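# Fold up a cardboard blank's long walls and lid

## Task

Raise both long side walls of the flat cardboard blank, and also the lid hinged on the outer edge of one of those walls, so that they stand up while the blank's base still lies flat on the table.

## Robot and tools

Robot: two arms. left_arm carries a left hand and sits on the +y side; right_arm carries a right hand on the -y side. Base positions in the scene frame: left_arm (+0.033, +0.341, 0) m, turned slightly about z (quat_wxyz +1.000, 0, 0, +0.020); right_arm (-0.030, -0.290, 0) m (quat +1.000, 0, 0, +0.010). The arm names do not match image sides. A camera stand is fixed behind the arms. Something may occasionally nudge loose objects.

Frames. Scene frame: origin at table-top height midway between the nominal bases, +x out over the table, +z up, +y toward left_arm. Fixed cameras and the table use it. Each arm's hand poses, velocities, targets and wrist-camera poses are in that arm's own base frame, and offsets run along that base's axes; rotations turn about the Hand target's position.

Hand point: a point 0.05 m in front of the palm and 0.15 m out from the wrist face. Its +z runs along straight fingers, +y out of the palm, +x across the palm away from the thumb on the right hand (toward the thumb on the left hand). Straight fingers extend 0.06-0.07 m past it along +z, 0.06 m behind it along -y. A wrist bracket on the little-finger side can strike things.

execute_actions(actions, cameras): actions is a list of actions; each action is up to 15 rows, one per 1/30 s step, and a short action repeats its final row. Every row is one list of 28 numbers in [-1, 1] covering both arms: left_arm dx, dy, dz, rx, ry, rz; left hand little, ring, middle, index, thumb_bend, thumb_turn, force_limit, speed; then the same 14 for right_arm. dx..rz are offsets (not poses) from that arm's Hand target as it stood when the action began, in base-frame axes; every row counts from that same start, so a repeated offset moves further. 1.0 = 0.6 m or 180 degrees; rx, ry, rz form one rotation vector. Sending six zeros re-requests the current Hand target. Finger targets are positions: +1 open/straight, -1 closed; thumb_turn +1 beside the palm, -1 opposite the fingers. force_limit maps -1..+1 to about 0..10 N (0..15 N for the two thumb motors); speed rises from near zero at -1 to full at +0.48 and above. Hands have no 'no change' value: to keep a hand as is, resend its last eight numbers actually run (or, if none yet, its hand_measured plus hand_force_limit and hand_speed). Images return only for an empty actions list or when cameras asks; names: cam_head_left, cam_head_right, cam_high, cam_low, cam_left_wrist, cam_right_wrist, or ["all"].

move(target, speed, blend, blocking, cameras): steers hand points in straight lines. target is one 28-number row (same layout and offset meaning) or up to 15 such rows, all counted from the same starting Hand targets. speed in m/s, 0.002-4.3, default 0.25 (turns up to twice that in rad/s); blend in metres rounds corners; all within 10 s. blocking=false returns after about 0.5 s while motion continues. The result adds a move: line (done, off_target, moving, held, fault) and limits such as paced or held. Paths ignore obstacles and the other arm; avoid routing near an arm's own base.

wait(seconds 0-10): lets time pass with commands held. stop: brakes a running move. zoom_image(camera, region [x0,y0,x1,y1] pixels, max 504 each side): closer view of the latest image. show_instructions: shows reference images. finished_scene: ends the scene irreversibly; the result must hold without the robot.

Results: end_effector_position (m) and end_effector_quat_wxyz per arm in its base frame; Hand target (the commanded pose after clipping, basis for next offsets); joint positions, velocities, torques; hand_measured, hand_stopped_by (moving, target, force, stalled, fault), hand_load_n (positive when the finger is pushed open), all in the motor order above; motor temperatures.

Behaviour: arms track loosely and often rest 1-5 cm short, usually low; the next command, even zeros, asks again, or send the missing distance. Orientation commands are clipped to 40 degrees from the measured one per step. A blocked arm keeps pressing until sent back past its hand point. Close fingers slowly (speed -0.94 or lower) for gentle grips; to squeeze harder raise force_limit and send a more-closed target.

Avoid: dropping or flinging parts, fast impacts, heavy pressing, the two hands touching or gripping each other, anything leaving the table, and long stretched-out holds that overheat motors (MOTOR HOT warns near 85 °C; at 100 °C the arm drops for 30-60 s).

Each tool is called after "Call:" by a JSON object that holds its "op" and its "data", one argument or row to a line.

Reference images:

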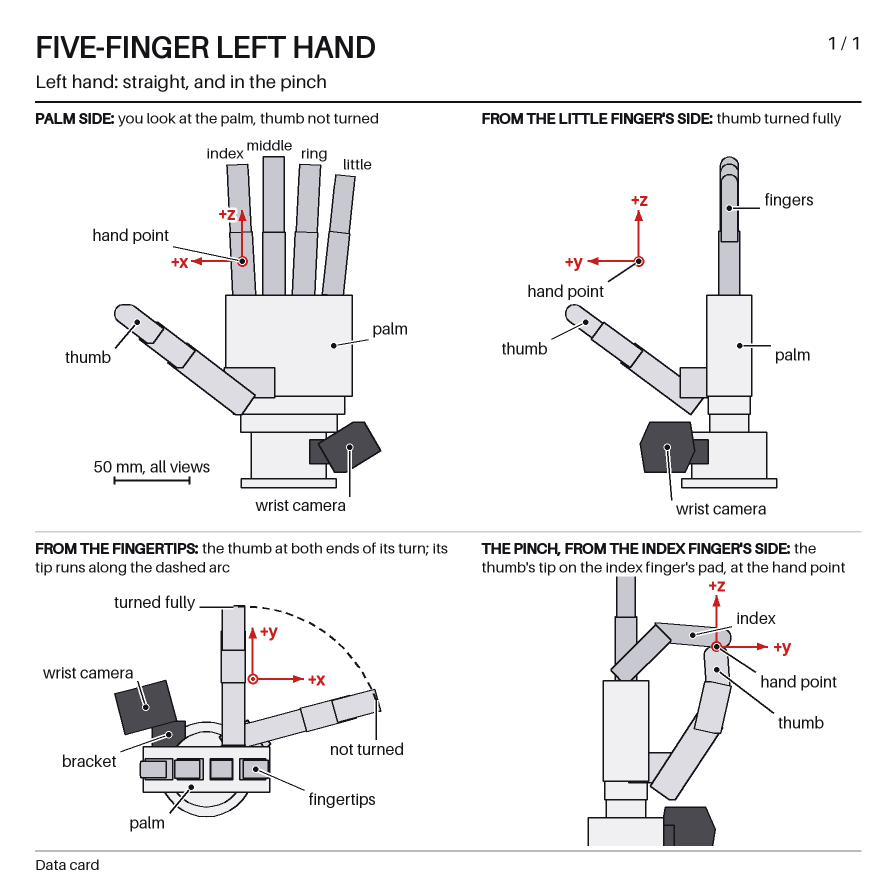

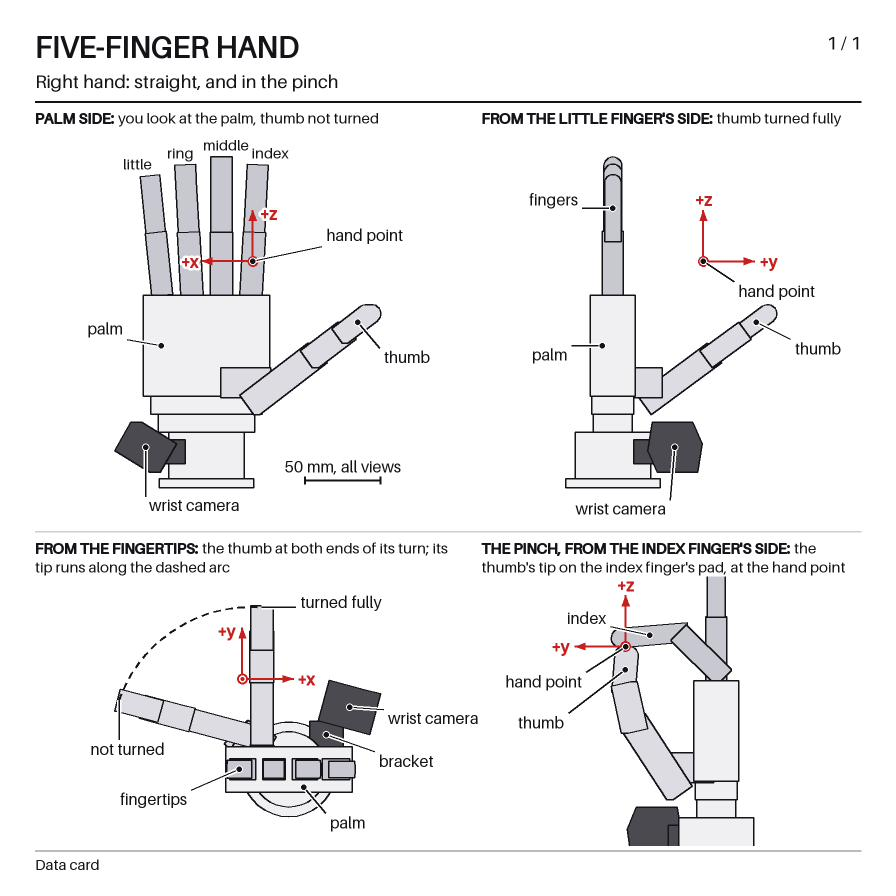

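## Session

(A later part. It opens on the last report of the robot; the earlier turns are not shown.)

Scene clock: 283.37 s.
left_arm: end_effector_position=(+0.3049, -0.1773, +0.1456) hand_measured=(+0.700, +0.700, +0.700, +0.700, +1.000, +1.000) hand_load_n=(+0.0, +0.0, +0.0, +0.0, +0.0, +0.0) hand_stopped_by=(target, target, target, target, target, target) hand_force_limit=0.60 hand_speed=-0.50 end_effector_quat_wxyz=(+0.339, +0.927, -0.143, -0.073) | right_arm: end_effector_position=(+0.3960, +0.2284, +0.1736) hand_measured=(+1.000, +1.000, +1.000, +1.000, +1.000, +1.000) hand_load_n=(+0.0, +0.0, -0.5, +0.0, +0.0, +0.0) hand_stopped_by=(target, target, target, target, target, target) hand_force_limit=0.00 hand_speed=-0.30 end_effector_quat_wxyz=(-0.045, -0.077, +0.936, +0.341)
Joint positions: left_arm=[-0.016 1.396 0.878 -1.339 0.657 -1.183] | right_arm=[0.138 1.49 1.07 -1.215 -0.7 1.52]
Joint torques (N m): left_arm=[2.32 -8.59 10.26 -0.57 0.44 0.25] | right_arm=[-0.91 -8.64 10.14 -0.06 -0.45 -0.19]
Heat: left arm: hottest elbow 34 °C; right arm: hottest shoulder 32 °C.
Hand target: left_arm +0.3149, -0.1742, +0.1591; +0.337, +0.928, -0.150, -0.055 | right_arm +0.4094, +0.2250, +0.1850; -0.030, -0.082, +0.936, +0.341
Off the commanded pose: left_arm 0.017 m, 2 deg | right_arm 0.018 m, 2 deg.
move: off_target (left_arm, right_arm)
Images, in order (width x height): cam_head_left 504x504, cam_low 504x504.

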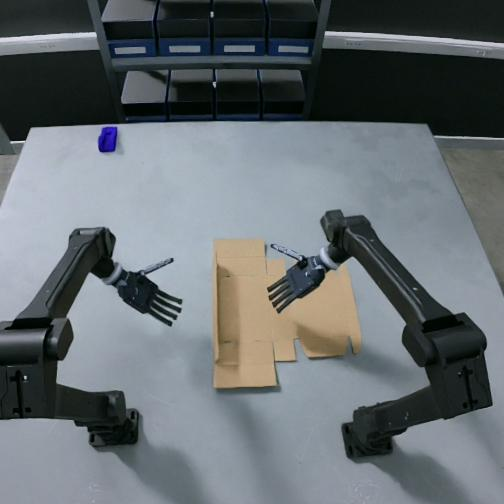

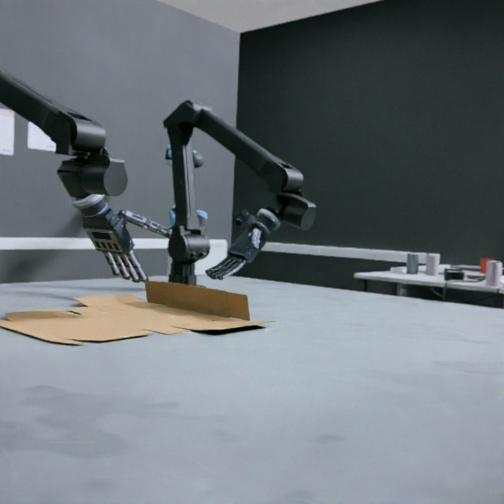

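Call:
{"op": "move", "data": {
  "target": [
    [-0.047,-0.043,0.068,-0.057,-0.3103,-0.8602,1,1,1,1,1,1,0.6,-0.5,0.009,-0.5,0.02,0,0,-0.061,1,1,1,1,1,1,0,-0.3],
    [-0.047,-0.1475,0.03,-0.057,-0.3103,-0.8602,1,1,1,1,1,1,0.6,-0.5,0.009,-0.5,0.02,0,0,-0.061,1,1,1,1,1,1,0,-0.3]
  ],
  "speed": 0.3,
  "cameras": ["all"]
}}

Scene clock: 294.43 s.
left_arm: end_effector_position=(+0.2709, -0.2470, +0.1598) hand_measured=(+1.000, +1.000, +1.000, +1.000, +1.000, +1.000) hand_load_n=(+0.0, +0.0, +0.0, +0.0, +0.0, +0.0) hand_stopped_by=(target, target, target, target, target, target) hand_force_limit=0.60 hand_speed=-0.50 end_effector_quat_wxyz=(-0.025, +0.029, +0.999, +0.024) | right_arm: end_effector_position=(+0.4058, -0.0644, +0.1900) hand_measured=(+1.000, +1.000, +1.000, +1.000, +1.000, +1.000) hand_load_n=(+0.0, +0.0, +0.0, +0.0, +0.0, +0.0) hand_stopped_by=(target, target, target, target, target, target) hand_force_limit=0.00 hand_speed=-0.30 end_effector_quat_wxyz=(-0.007, +0.012, +0.938, +0.347)
Joint positions: left_arm=[-0.802 1.535 1.301 -1.406 0.001 0.828] | right_arm=[-0.562 1.643 1.275 -1.635 -0.582 0.904]
Joint torques (N m): left_arm=[1.67 -11.28 13.6 0.73 -0.09 -0.11] | right_arm=[-0.73 -9.35 10.04 -0.91 -0.36 -0.23]
Heat: left arm: hottest elbow 34 °C; right arm: hottest elbow 33 °C.
Hand target: left_arm +0.2868, -0.2628, +0.1772; +0.001, +0.020, +1.000, +0.000 | right_arm +0.4148, -0.0750, +0.1970; +0.003, +0.008, +0.940, +0.342
Off the commanded pose: left_arm 0.028 m, 4 deg | right_arm 0.016 m, 1 deg.
move: off_target (left_arm, right_arm)
camera_calibration:
cam_left_wrist: T_world_to_cam=[[-0.298162, -0.950173, -0.0909432, -0.133063], [-0.787582, 0.19107, 0.585839, 0.167725], [-0.539272, 0.2463, -0.805308, 0.452118], [0, 0, 0, 1]] pos_world=[0.336237, -0.269837, 0.253734]
cam_right_wrist: T_world_to_cam=[[-0.181015, 0.775803, 0.604453, 0.0168275], [0.852324, -0.1829, 0.489992, -0.448014], [0.490691, 0.603885, -0.628128, 0.071431], [0, 0, 0, 1]] pos_world=[0.349848, -0.138132, 0.254219]

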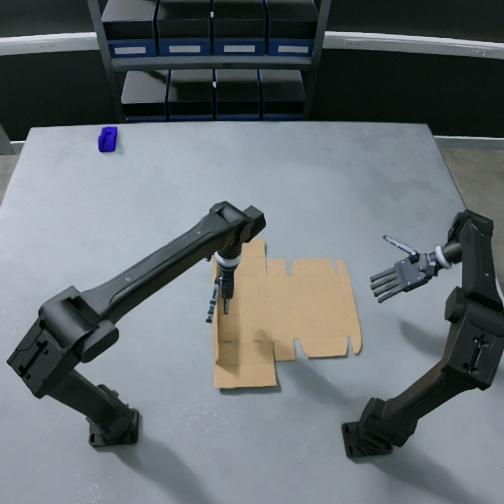

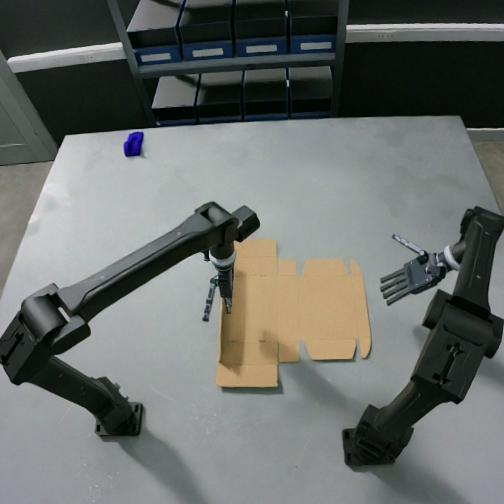

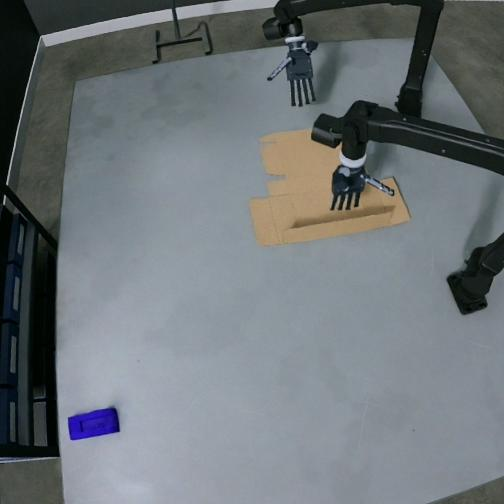

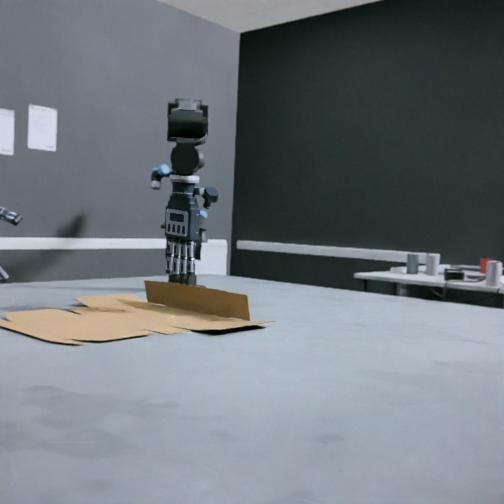

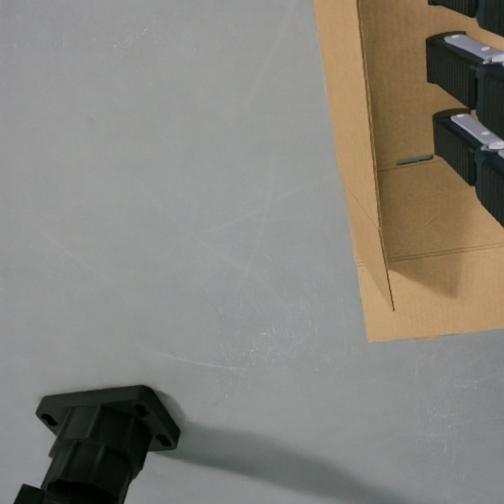

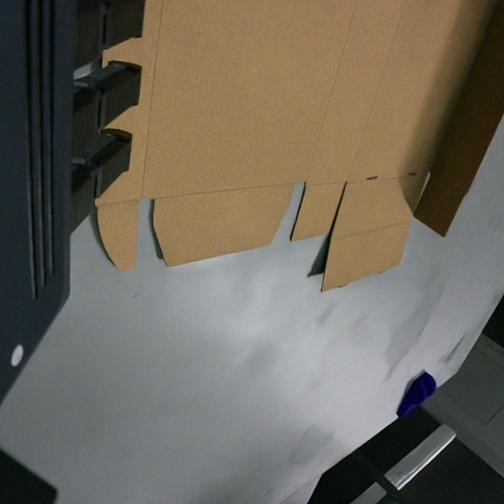

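Call:
{"op": "move", "data": {
  "target": [
    [0.0,0.0,-0.15,0,0,0,1,1,1,1,1,1,0.6,-0.5,0,0,0,0,0,0,1,1,1,1,1,1,0,-0.3]
  ],
  "speed": 0.12,
  "cameras": ["cam_head_left","cam_left_wrist","cam_high"]
}}

Call:
{"op": "zoom_image", "data": {
  "camera": "cam_head_left",
  "region": [190, 225, 390, 410]
}}

Scene clock: 296.10 s.
left_arm: end_effector_position=(+0.2852, -0.2620, +0.0913) hand_measured=(+1.000, +1.000, +1.000, +1.000, +1.000, +1.000) hand_load_n=(+0.0, +0.0, +0.0, +0.0, +0.0, +0.0) hand_stopped_by=(target, target, target, target, target, target) hand_force_limit=0.60 hand_speed=-0.50 end_effector_quat_wxyz=(-0.001, +0.029, +1.000, +0.000) | right_arm: end_effector_position=(+0.4058, -0.0644, +0.1900) hand_measured=(+1.000, +1.000, +1.000, +1.000, +1.000, +1.000) hand_load_n=(+0.0, +0.0, +0.0, +0.0, +0.0, +0.0) hand_stopped_by=(target, target, target, target, target, target) hand_force_limit=0.00 hand_speed=-0.30 end_effector_quat_wxyz=(-0.007, +0.012, +0.938, +0.347)
Joint positions: left_arm=[-0.802 1.594 1.196 -1.174 0.001 0.827] | right_arm=[-0.562 1.643 1.275 -1.635 -0.582 0.904]
Joint torques (N m): left_arm=[1.55 -11.4 8.31 0.9 -0.1 -0.04] | right_arm=[-0.73 -9.41 10.06 -0.9 -0.36 -0.22]
Heat: left arm: hottest elbow 34 °C; right arm: hottest elbow 33 °C.
Hand target: left_arm +0.2868, -0.2628, +0.0872; +0.001, +0.020, +1.000, +0.000 | right_arm +0.4148, -0.0750, +0.1970; +0.003, +0.008, +0.940, +0.342
Off the commanded pose: left_arm 0.005 m, 1 deg | right_arm 0.016 m, 1 deg.
move: off_target (right_arm)
camera_calibration:
cam_left_wrist: T_world_to_cam=[[-0.293522, -0.95415, -0.05868, -0.154511], [-0.81424, 0.217377, 0.538294, 0.240733], [-0.500858, 0.205781, -0.840712, 0.39008], [0, 0, 0, 1]] pos_world=[0.346037, -0.280027, 0.189293]
Images, in order (width x height): cam_head_left 504x504, cam_high 504x504, cam_left_wrist 504x504.

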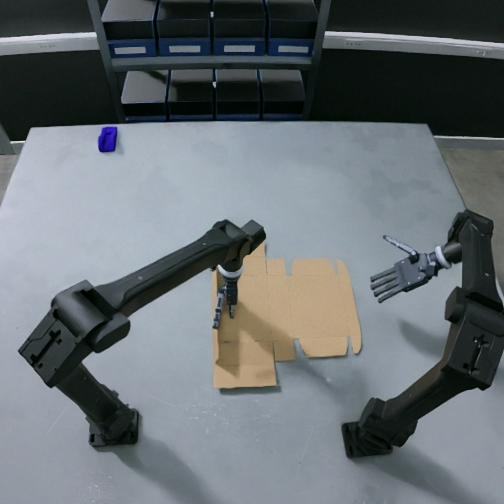

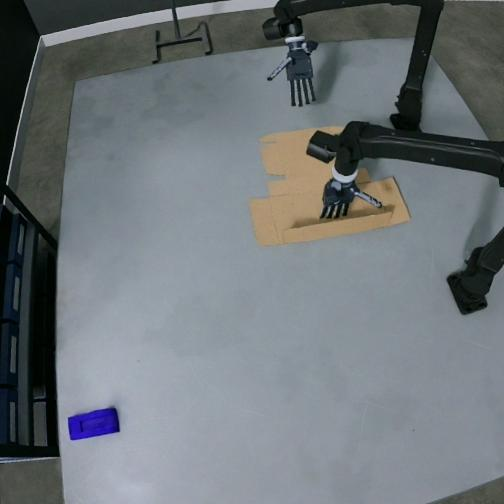

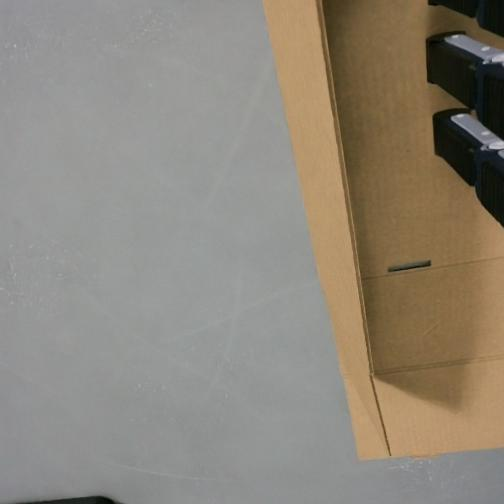

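Scaled by 2.520 from the camera's 504x504 image, which has a finer 720x720 frame.

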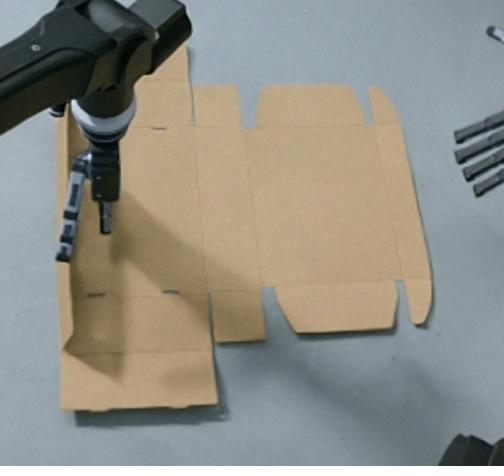

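Call:
{"op": "move", "data": {
  "target": [
    [-0.013,0.015,-0.095,0,0,0,1,1,1,1,1,1,0.6,-0.5,0,-0.01,-0.1,0,0,0,1,1,1,1,1,1,0,-0.3],
    [-0.013,0.015,-0.095,0,0,0,1,1,1,1,1,1,0.6,-0.5,0,-0.01,-0.175,0,0,0,1,1,1,1,1,1,0,-0.3]
  ],
  "speed": 0.12,
  "cameras": ["cam_head_left","cam_right_wrist","cam_low"]
}}

Call:
{"op": "zoom_image", "data": {
  "camera": "cam_right_wrist",
  "region": [60, 0, 504, 300]
}}

Call:
{"op": "zoom_image", "data": {
  "camera": "cam_low",
  "region": [0, 200, 250, 380]
}}

Scene clock: 298.57 s.
left_arm: end_effector_position=(+0.2848, -0.2614, +0.0719) hand_measured=(+1.000, +1.000, +1.000, +1.000, +1.000, +1.000) hand_load_n=(+0.0, +0.0, -4.0, +0.0, +0.0, +0.0) hand_stopped_by=(target, target, target, target, target, target) hand_force_limit=0.60 hand_speed=-0.50 end_effector_quat_wxyz=(+0.023, +0.029, +0.999, -0.022) | right_arm: end_effector_position=(+0.4174, -0.0769, +0.1009) hand_measured=(+1.000, +1.000, +1.000, +1.000, +1.000, +1.000) hand_load_n=(+0.0, +0.0, -3.5, +0.0, -0.5, +0.0) hand_stopped_by=(target, target, target, target, target, target) hand_force_limit=0.00 hand_speed=-0.30 end_effector_quat_wxyz=(+0.004, +0.009, +0.939, +0.344)
Joint positions: left_arm=[-0.802 1.567 1.117 -1.058 0 0.827] | right_arm=[-0.573 1.779 1.2 -1.409 -0.581 0.89]
Joint torques (N m): left_arm=[1.67 -6.48 4.82 2.39 -0.1 -0.03] | right_arm=[-0.73 -10.46 5.75 0.16 -0.23 -0.21]
Heat: left arm: hottest elbow 34 °C; right arm: hottest elbow 33 °C.
Hand target: left_arm +0.2789, -0.2537, +0.0302; +0.001, +0.020, +1.000, +0.000 | right_arm +0.4149, -0.0810, +0.0920; +0.003, +0.008, +0.940, +0.342
Off the commanded pose: left_arm 0.043 m, 4 deg | right_arm 0.010 m, 0 deg.
move: off_target (left_arm)
camera_calibration:
cam_right_wrist: T_world_to_cam=[[-0.194283, 0.780862, 0.593725, 0.0894345], [0.841479, -0.178401, 0.509987, -0.413626], [0.50415, 0.598689, -0.622418, 0.0107433], [0, 0, 0, 1]] pos_world=[0.360017, -0.150059, 0.164531]
Images, in order (width x height): cam_head_left 504x504, cam_low 504x504, cam_right_wrist 504x504.

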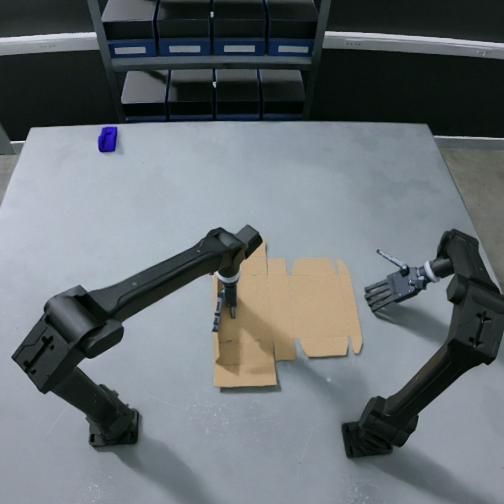

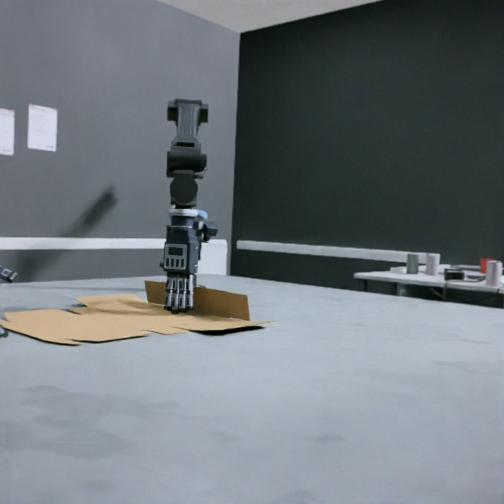

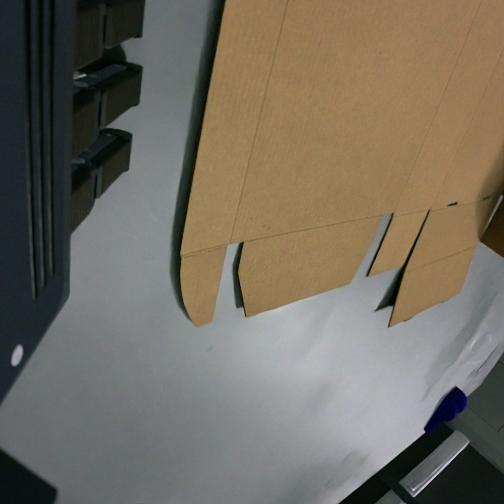

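Scaled by 1.135 from the camera's 504x504 image, which has a finer 720x720 frame.

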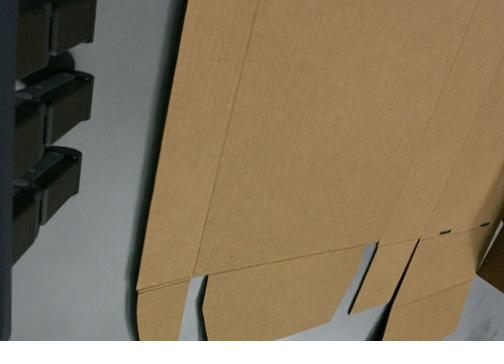

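Scaled by 2.016 from the camera's 504x504 image, which has a finer 720x720 frame.

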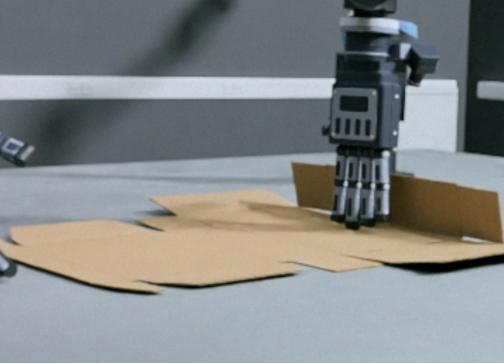

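Call:
{"op": "move", "data": {
  "target": [
    [0,0,0,0,0,0,1,1,1,1,1,1,0.6,-0.5,0,0.1,-0.005,0,0,0,1,1,1,1,1,1,0,-0.3]
  ],
  "speed": 0.08,
  "cameras": ["cam_head_left","cam_right_wrist","cam_low"]
}}

Scene clock: 300.30 s.
left_arm: end_effector_position=(+0.2849, -0.2615, +0.0719) hand_measured=(+1.000, +1.000, +1.000, +1.000, +1.000, +1.000) hand_load_n=(+0.0, +0.0, -4.0, +0.0, +0.0, +0.0) hand_stopped_by=(target, target, target, target, target, target) hand_force_limit=0.60 hand_speed=-0.50 end_effector_quat_wxyz=(+0.023, +0.029, +0.999, -0.022) | right_arm: end_effector_position=(+0.4187, -0.0404, +0.1008) hand_measured=(+1.000, +1.000, +1.000, +1.000, +1.000, +1.000) hand_load_n=(+0.0, +0.0, +0.0, +0.0, -0.5, +0.0) hand_stopped_by=(target, target, target, target, target, target) hand_force_limit=0.00 hand_speed=-0.30 end_effector_quat_wxyz=(+0.021, +0.013, +0.943, +0.333)
Joint positions: left_arm=[-0.802 1.567 1.117 -1.058 0 0.827] | right_arm=[-0.502 1.701 1.106 -1.298 -0.61 0.995]
Joint torques (N m): left_arm=[1.79 -6.36 4.83 2.39 -0.1 -0.03] | right_arm=[3.08 -9.47 4.57 0.21 -0.75 0.05]
Heat: left arm: hottest waist 33 °C; right arm: hottest elbow 33 °C.
Hand target: left_arm +0.2789, -0.2537, +0.0302; +0.001, +0.020, +1.000, +0.000 | right_arm +0.4147, -0.0209, +0.0889; +0.003, +0.008, +0.940, +0.342
Off the commanded pose: left_arm 0.043 m, 4 deg | right_arm 0.023 m, 2 deg.
move: off_target (left_arm, right_arm)
camera_calibration:
cam_right_wrist: T_world_to_cam=[[-0.194449, 0.798272, 0.570046, 0.0643772], [0.82265, -0.18381, 0.538016, -0.403313], [0.534263, 0.573564, -0.620956, -0.0255567], [0, 0, 0, 1]] pos_world=[0.357958, -0.110865, 0.164422]
Images, in order (width x height): cam_head_left 504x504, cam_low 504x504, cam_right_wrist 504x504.

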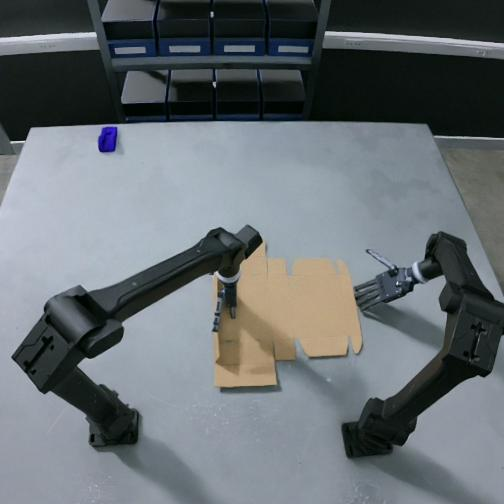

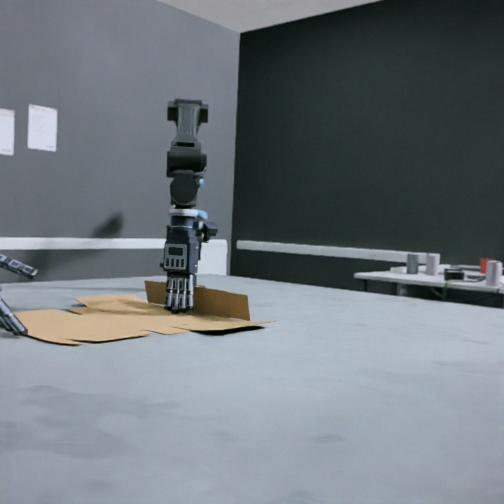

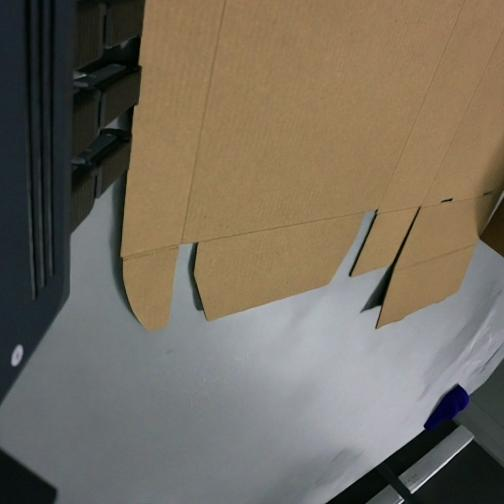

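Call:
{"op": "zoom_image", "data": {
  "camera": "cam_right_wrist",
  "region": [60, 0, 260, 200]
}}

Call:
{"op": "zoom_image", "data": {
  "camera": "cam_low",
  "region": [0, 230, 160, 360]
}}

Scaled by 2.520 from the camera's 504x504 image, which has a finer 720x720 frame.

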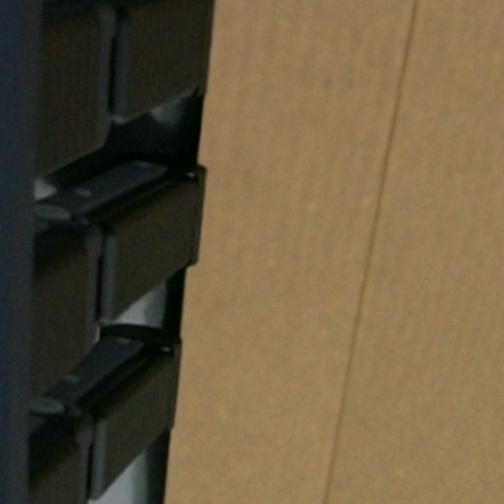

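Scaled by 3.150 from the camera's 504x504 image, which has a finer 720x720 frame.

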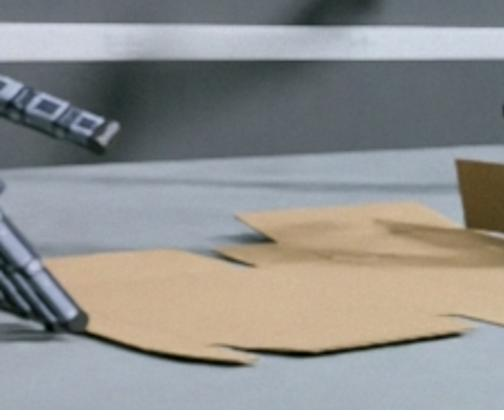

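Call:
{"op": "move", "data": {
  "target": [
    [0,0,0,0,0,0,1,1,1,1,1,1,0.6,-0.5,0,0.06,-0.015,0,0,0,1,1,1,1,1,1,0,-0.3]
  ],
  "speed": 0.08,
  "cameras": ["cam_head_left","cam_right_wrist","cam_low"]
}}

Call:
{"op": "zoom_image", "data": {
  "camera": "cam_low",
  "region": [0, 230, 160, 360]
}}

Scene clock: 302.07 s.
left_arm: end_effector_position=(+0.2878, -0.2574, +0.0723) hand_measured=(+1.000, +1.000, +1.000, +1.000, +1.000, +1.000) hand_load_n=(+0.0, +0.0, -9.0, +0.0, +0.0, +0.0) hand_stopped_by=(target, target, target, target, target, target) hand_force_limit=0.60 hand_speed=-0.50 end_effector_quat_wxyz=(+0.028, +0.026, +0.999, -0.016) | right_arm: end_effector_position=(+0.4244, -0.0284, +0.1000) hand_measured=(+1.000, +1.000, +1.000, +1.000, +1.000, +1.000) hand_load_n=(+0.0, +0.0, +1.0, +0.0, +0.0, +0.0) hand_stopped_by=(target, target, target, target, target, target) hand_force_limit=0.00 hand_speed=-0.30 end_effector_quat_wxyz=(+0.040, +0.025, +0.948, +0.314)
Joint positions: left_arm=[-0.797 1.565 1.116 -1.058 -0.016 0.827] | right_arm=[-0.468 1.651 1.059 -1.208 -0.608 1.083]
Joint torques (N m): left_arm=[1.38 -6.36 4.98 2.37 0.5 -0.02] | right_arm=[6.12 -7.65 3.47 0.01 -1.52 0.05]
Heat: left arm: hottest waist 33 °C; right arm: hottest elbow 33 °C.
Hand target: left_arm +0.2790, -0.2536, +0.0301; +0.001, +0.020, +1.000, +0.001 | right_arm +0.4148, +0.0150, +0.0800; +0.003, +0.008, +0.940, +0.342
Off the commanded pose: left_arm 0.043 m, 4 deg | right_arm 0.049 m, 6 deg.
move: off_target (left_arm, right_arm)
camera_calibration:
cam_right_wrist: T_world_to_cam=[[-0.181424, 0.826148, 0.533446, 0.0553658], [0.800853, -0.190689, 0.56769, -0.399354], [0.570719, 0.530204, -0.627028, -0.0521373], [0, 0, 0, 1]] pos_world=[0.359624, -0.0942494, 0.164483]
Images, in order (width x height): cam_head_left 504x504, cam_low 504x504, cam_right_wrist 504x504.

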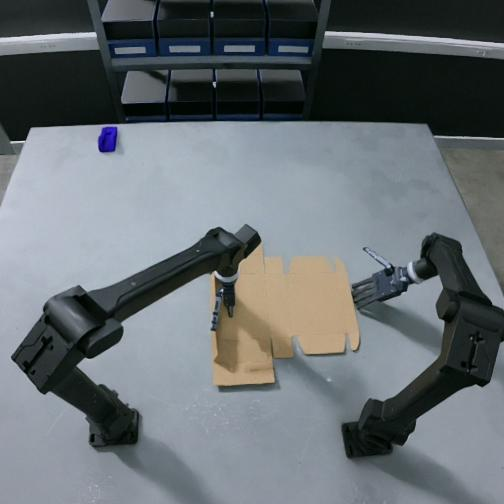

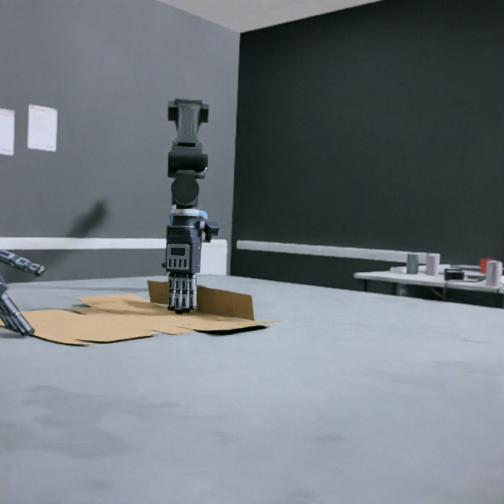

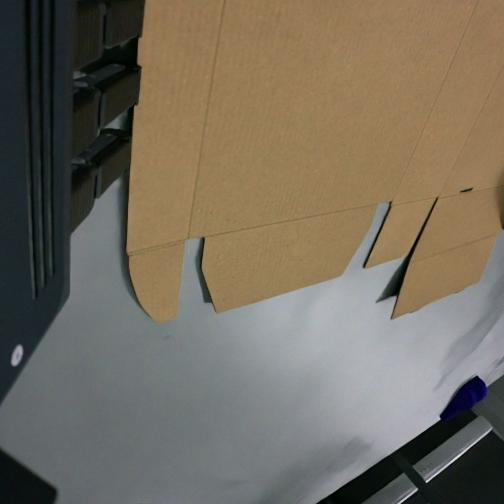

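Scaled by 3.150 from the camera's 504x504 image, which has a finer 720x720 frame.

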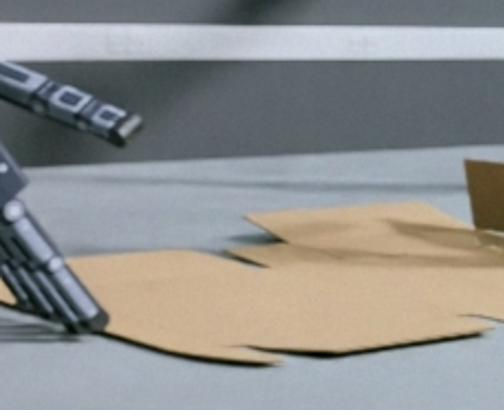

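Call:
{"op": "move", "data": {
  "target": [
    [0.0,0.0,0.0,0,0,0,1,1,1,1,1,1,0.6,-0.5,0.01,-0.13,0.03,0,0,0,1,1,1,1,1,1,0,-0.3],
    [0.0147,-0.0063,0.12,0,0,0,1,1,1,1,1,1,0.6,-0.5,0.01,-0.13,0.03,0,0,0,1,1,1,1,1,1,0,-0.3],
    [0.0147,-0.0063,0.28,0,0,0,1,1,1,1,1,1,0.6,-0.5,0.01,-0.13,0.03,0,0,0,1,1,1,1,1,1,0,-0.3],
    [0.068,0.139,0.283,0.057,0.3103,0.8602,1,1,1,1,1,1,0.6,-0.5,0.01,-0.13,0.03,0,0,0,1,1,1,1,1,1,0,-0.3]
  ],
  "speed": 0.3,
  "blend": [0, 0.01, 0.02, 0],
  "cameras": ["cam_head_left","cam_left_wrist","cam_low"]
}}

Call:
{"op": "zoom_image", "data": {
  "camera": "cam_head_left",
  "region": [190, 225, 390, 410]
}}

Scene clock: 312.90 s.
left_arm: end_effector_position=(+0.3181, -0.1747, +0.1962) hand_measured=(+1.000, +1.000, +1.000, +1.000, +1.000, +1.000) hand_load_n=(+0.0, +0.0, +0.0, +0.0, +0.0, +0.0) hand_stopped_by=(target, target, target, target, target, target) hand_force_limit=0.60 hand_speed=-0.50 end_effector_quat_wxyz=(+0.339, +0.925, -0.160, -0.067) | right_arm: end_effector_position=(+0.4154, -0.0514, +0.1005) hand_measured=(+1.000, +1.000, +1.000, +1.000, +1.000, +1.000) hand_load_n=(+0.0, +0.0, -3.0, +0.0, +0.0, +0.0) hand_stopped_by=(target, target, target, target, target, target) hand_force_limit=0.00 hand_speed=-0.30 end_effector_quat_wxyz=(+0.003, +0.009, +0.937, +0.349)
Joint positions: left_arm=[-0.008 1.375 1.003 -1.49 0.652 -1.138] | right_arm=[-0.529 1.747 1.148 -1.371 -0.607 0.935]
Joint torques (N m): left_arm=[2.67 -9.58 7.51 0.38 0.52 0] | right_arm=[-1.03 -9.41 8.35 -0.7 0.1 -0.21]
Heat: left arm: hottest waist 33 °C; right arm: hottest elbow 33 °C.
Hand target: left_arm +0.3197, -0.1703, +0.1999; +0.337, +0.928, -0.150, -0.055 | right_arm +0.4208, -0.0629, +0.0979; +0.003, +0.007, +0.940, +0.342
Off the commanded pose: left_arm 0.006 m, 2 deg | right_arm 0.013 m, 1 deg.
move: off_target (right_arm)
camera_calibration:
cam_left_wrist: T_world_to_cam=[[0.452136, 0.581315, -0.676495, 0.0967371], [0.859109, -0.0799138, 0.505516, -0.385683], [0.239803, -0.809745, -0.535545, 0.00385251], [0, 0, 0, 1]] pos_world=[0.286681, -0.0839366, 0.262474]
Images, in order (width x height): cam_head_left 504x504, cam_low 504x504, cam_left_wrist 504x504.

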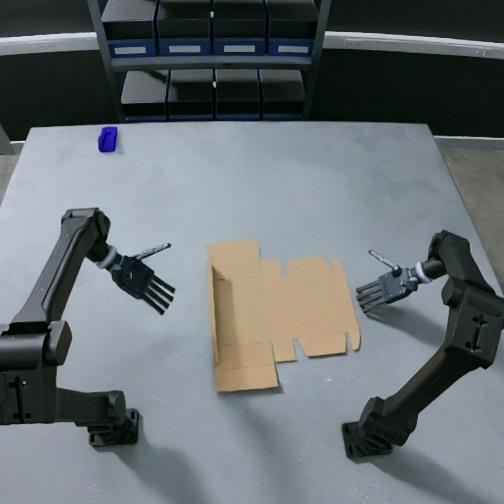

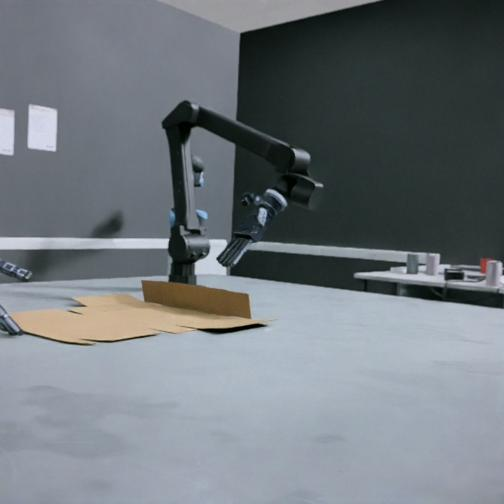

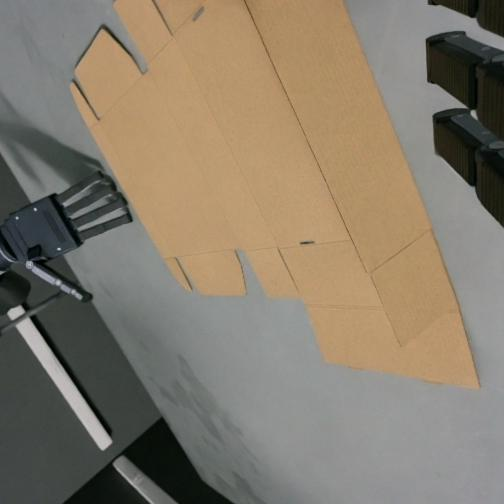

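Scaled by 2.520 from the camera's 504x504 image, which has a finer 720x720 frame.

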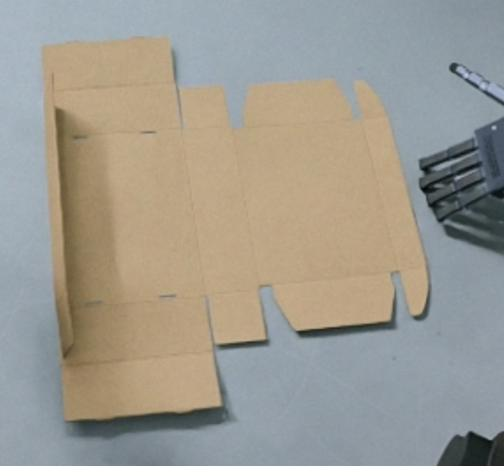

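Call:
{"op": "move", "data": {
  "target": [
    [0.331,-0.033,-0.067,-0.0828,0.0146,0.0905,-0.5,-0.5,1,1,1,1,0.6,-0.2,0.097,-0.01,0.06,0,0,0,1,1,1,1,1,1,0,-0.3],
    [0.331,-0.086,-0.15,-0.0828,0.0146,0.0905,-0.5,-0.5,1,1,1,1,0.6,-0.2,0.097,0.01,0.0,0,0,0,1,1,1,1,1,1,0,-0.3]
  ],
  "speed": 0.2,
  "blend": [0.0, 0],
  "cameras": ["all"]
}}

Call:
{"op": "zoom_image", "data": {
  "camera": "cam_low",
  "region": [60, 200, 330, 380]
}}

Scene clock: 318.00 s.
left_arm: end_effector_position=(+0.5184, -0.2183, +0.1153) hand_measured=(-0.500, -0.500, +1.000, +1.000, +1.000, +1.000) hand_load_n=(+0.0, +0.0, +0.0, +0.0, -0.5, +0.0) hand_stopped_by=(target, target, target, target, target, target) hand_force_limit=0.60 hand_speed=-0.20 end_effector_quat_wxyz=(+0.462, +0.887, -0.019, -0.004) | right_arm: end_effector_position=(+0.4776, -0.0621, +0.1046) hand_measured=(+1.000, +1.000, +1.000, +1.000, +1.000, +1.000) hand_load_n=(+0.0, +0.0, +0.0, +0.0, +0.0, +0.0) hand_stopped_by=(target, target, target, target, target, target) hand_force_limit=0.00 hand_speed=-0.30 end_effector_quat_wxyz=(+0.009, +0.005, +0.941, +0.339)
Joint positions: left_arm=[-0.047 1.835 1.197 -0.91 0.959 -1.586] | right_arm=[-0.482 1.856 1.335 -1.395 -0.612 0.989]
Joint torques (N m): left_arm=[0.85 -13.1 7.16 1.01 0.68 0] | right_arm=[0.85 -11.46 6.24 0.05 -0.63 0.04]
Heat: left arm: hottest waist 33 °C; right arm: hottest elbow 34 °C.
Hand target: left_arm +0.5183, -0.2219, +0.1100; +0.462, +0.887, -0.016, -0.008 | right_arm +0.4791, -0.0569, +0.0980; +0.003, +0.008, +0.940, +0.342
Off the commanded pose: left_arm 0.006 m, 1 deg | right_arm 0.009 m, 1 deg.
move: done
camera_calibration:
cam_left_wrist: T_world_to_cam=[[0.265947, 0.498935, -0.824825, 0.072431], [0.833797, 0.310358, 0.456575, -0.416369], [0.483792, -0.809161, -0.333472, -0.27239], [0, 0, 0, 1]] pos_world=[0.459685, -0.127322, 0.159012]
cam_right_wrist: T_world_to_cam=[[-0.204458, 0.78604, 0.583385, 0.0936856], [0.83537, -0.170547, 0.522562, -0.46149], [0.510249, 0.594184, -0.621764, -0.0295544], [0, 0, 0, 1]] pos_world=[0.41975, -0.134786, 0.168127]

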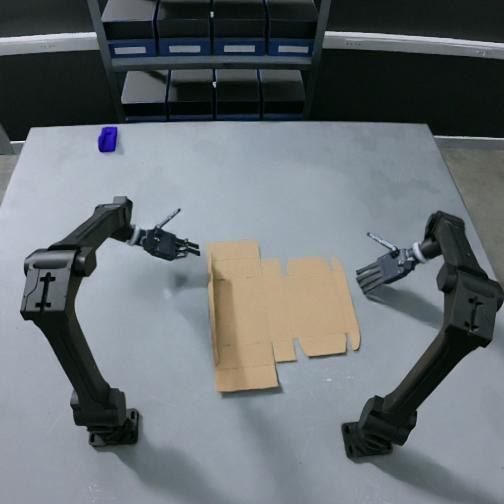

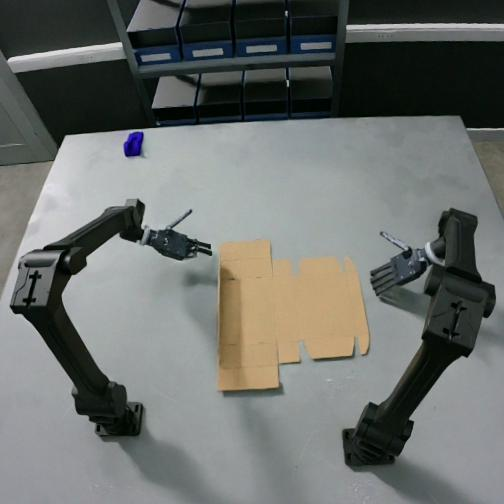

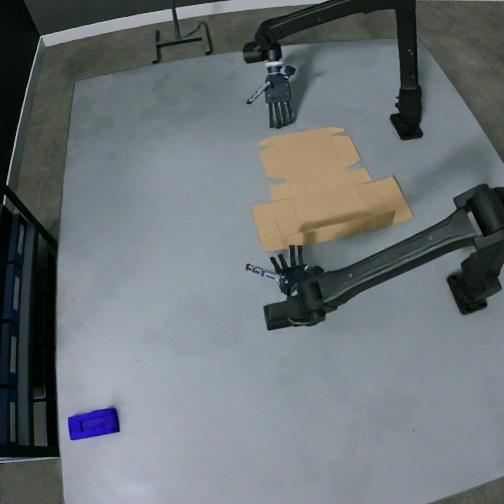

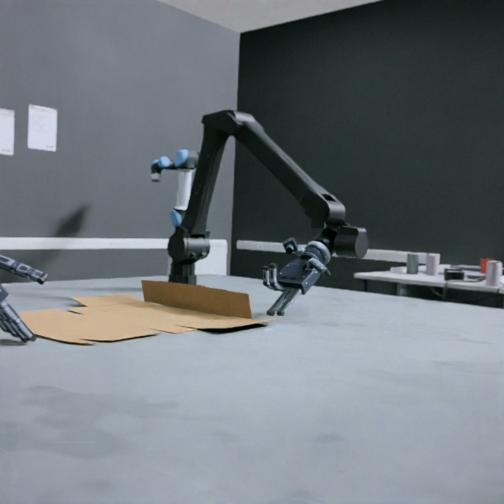

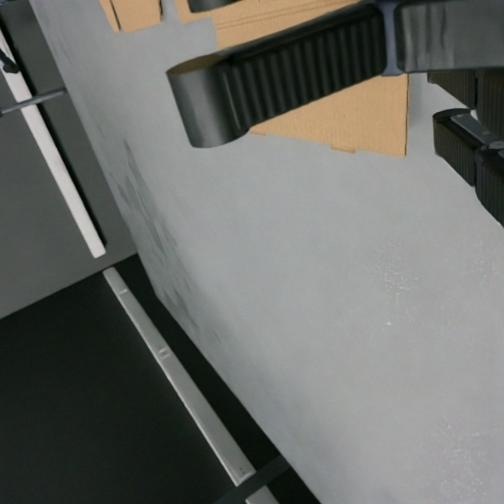

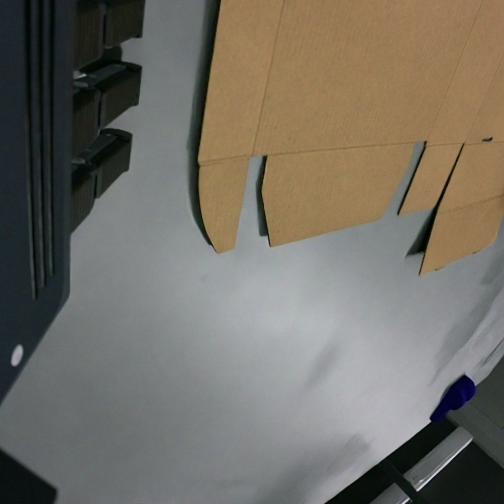

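Scaled by 1.867 from the camera's 504x504 image, which has a finer 720x720 frame.

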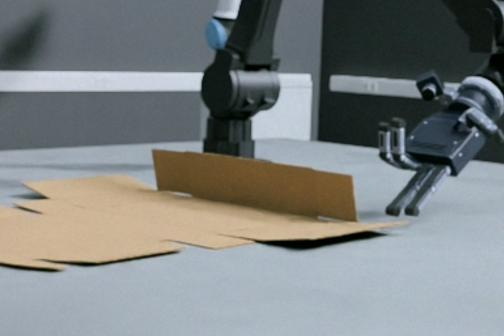

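Call:
{"op": "move", "data": {
  "target": [
    [0.02,0.005,-0.03,0,0,0,-0.5,-0.5,1,1,1,1,0.6,-0.2,0,0,0,0,0,0,1,1,1,1,1,1,0,-0.3],
    [0.02,-0.1,-0.03,0,0,0,-0.5,-0.5,1,1,1,1,0.6,-0.2,0,0.0,-0.01,0,0,0,1,1,1,1,1,1,0,-0.3]
  ],
  "speed": 0.1,
  "cameras": ["cam_head_left","cam_low","cam_high"]
}}

Call:
{"op": "zoom_image", "data": {
  "camera": "cam_low",
  "region": [60, 200, 330, 380]
}}

Call:
{"op": "zoom_image", "data": {
  "camera": "cam_head_left",
  "region": [160, 215, 300, 345]
}}

Scene clock: 320.67 s.
left_arm: end_effector_position=(+0.5312, -0.2718, +0.1009) hand_measured=(-0.500, -0.500, +1.000, +1.000, +1.000, +1.000) hand_load_n=(+0.0, +0.0, -2.5, +0.0, +0.0, +0.0) hand_stopped_by=(target, target, target, target, target, target) hand_force_limit=0.60 hand_speed=-0.20 end_effector_quat_wxyz=(+0.466, +0.885, -0.016, -0.001) | right_arm: end_effector_position=(+0.4794, -0.0630, +0.1038) hand_measured=(+1.000, +1.000, +1.000, +1.000, +1.000, +1.000) hand_load_n=(+0.0, +0.0, -0.5, +0.0, +0.0, +0.0) hand_stopped_by=(target, target, target, target, target, target) hand_force_limit=0.00 hand_speed=-0.30 end_effector_quat_wxyz=(+0.014, +0.003, +0.941, +0.337)
Joint positions: left_arm=[-0.15 1.872 1.197 -0.709 0.958 -1.782] | right_arm=[-0.482 1.856 1.335 -1.384 -0.613 0.989]
Joint torques (N m): left_arm=[-0.03 -12.98 7.91 1.26 0.28 -0.05] | right_arm=[0.91 -11.46 5.79 0.17 -0.62 0.06]
Heat: left arm: hottest waist 33 °C; right arm: hottest elbow 34 °C.
Hand target: left_arm +0.5304, -0.2818, +0.0920; +0.462, +0.887, -0.016, -0.008 | right_arm +0.4791, -0.0569, +0.0921; +0.003, +0.007, +0.940, +0.342
Off the commanded pose: left_arm 0.013 m, 1 deg | right_arm 0.013 m, 1 deg.
move: off_target (left_arm, right_arm)
Images, in order (width x height): cam_head_left 504x504, cam_high 504x504, cam_low 504x504.

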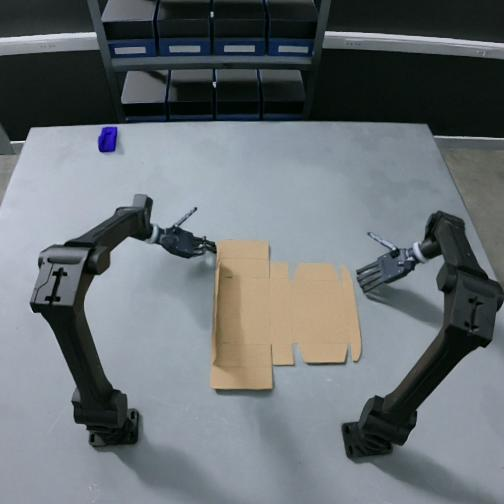

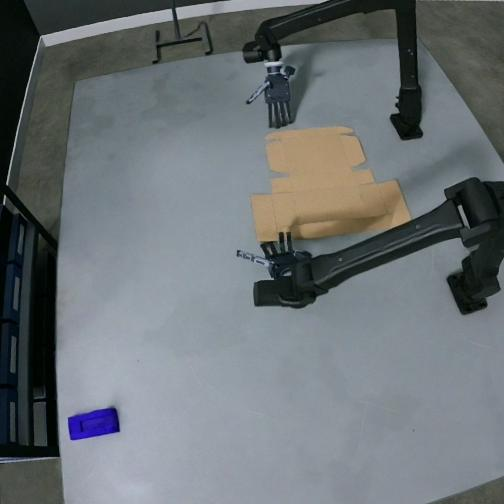

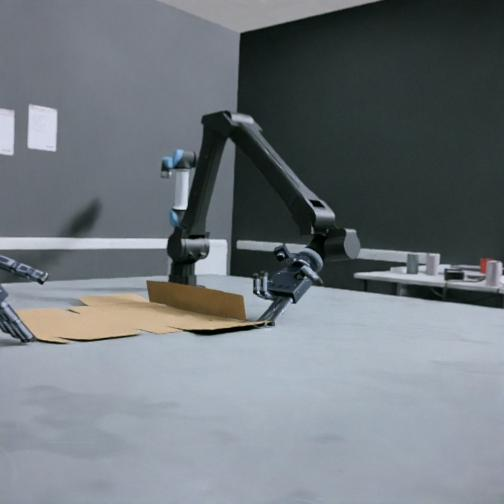

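Scaled by 1.867 from the camera's 504x504 image, which has a finer 720x720 frame.

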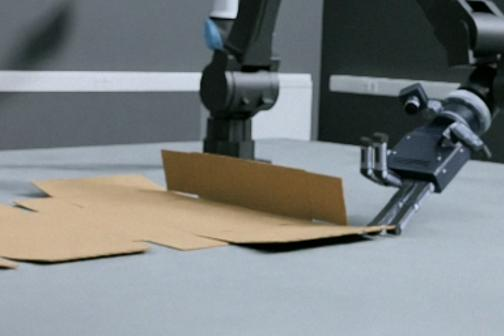

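Scaled by 3.600 from the camera's 504x504 image, which has a finer 720x720 frame.

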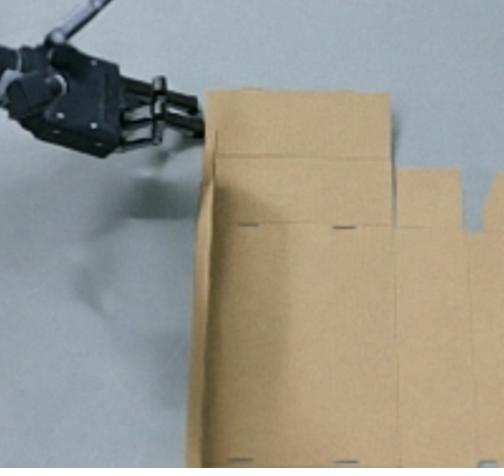

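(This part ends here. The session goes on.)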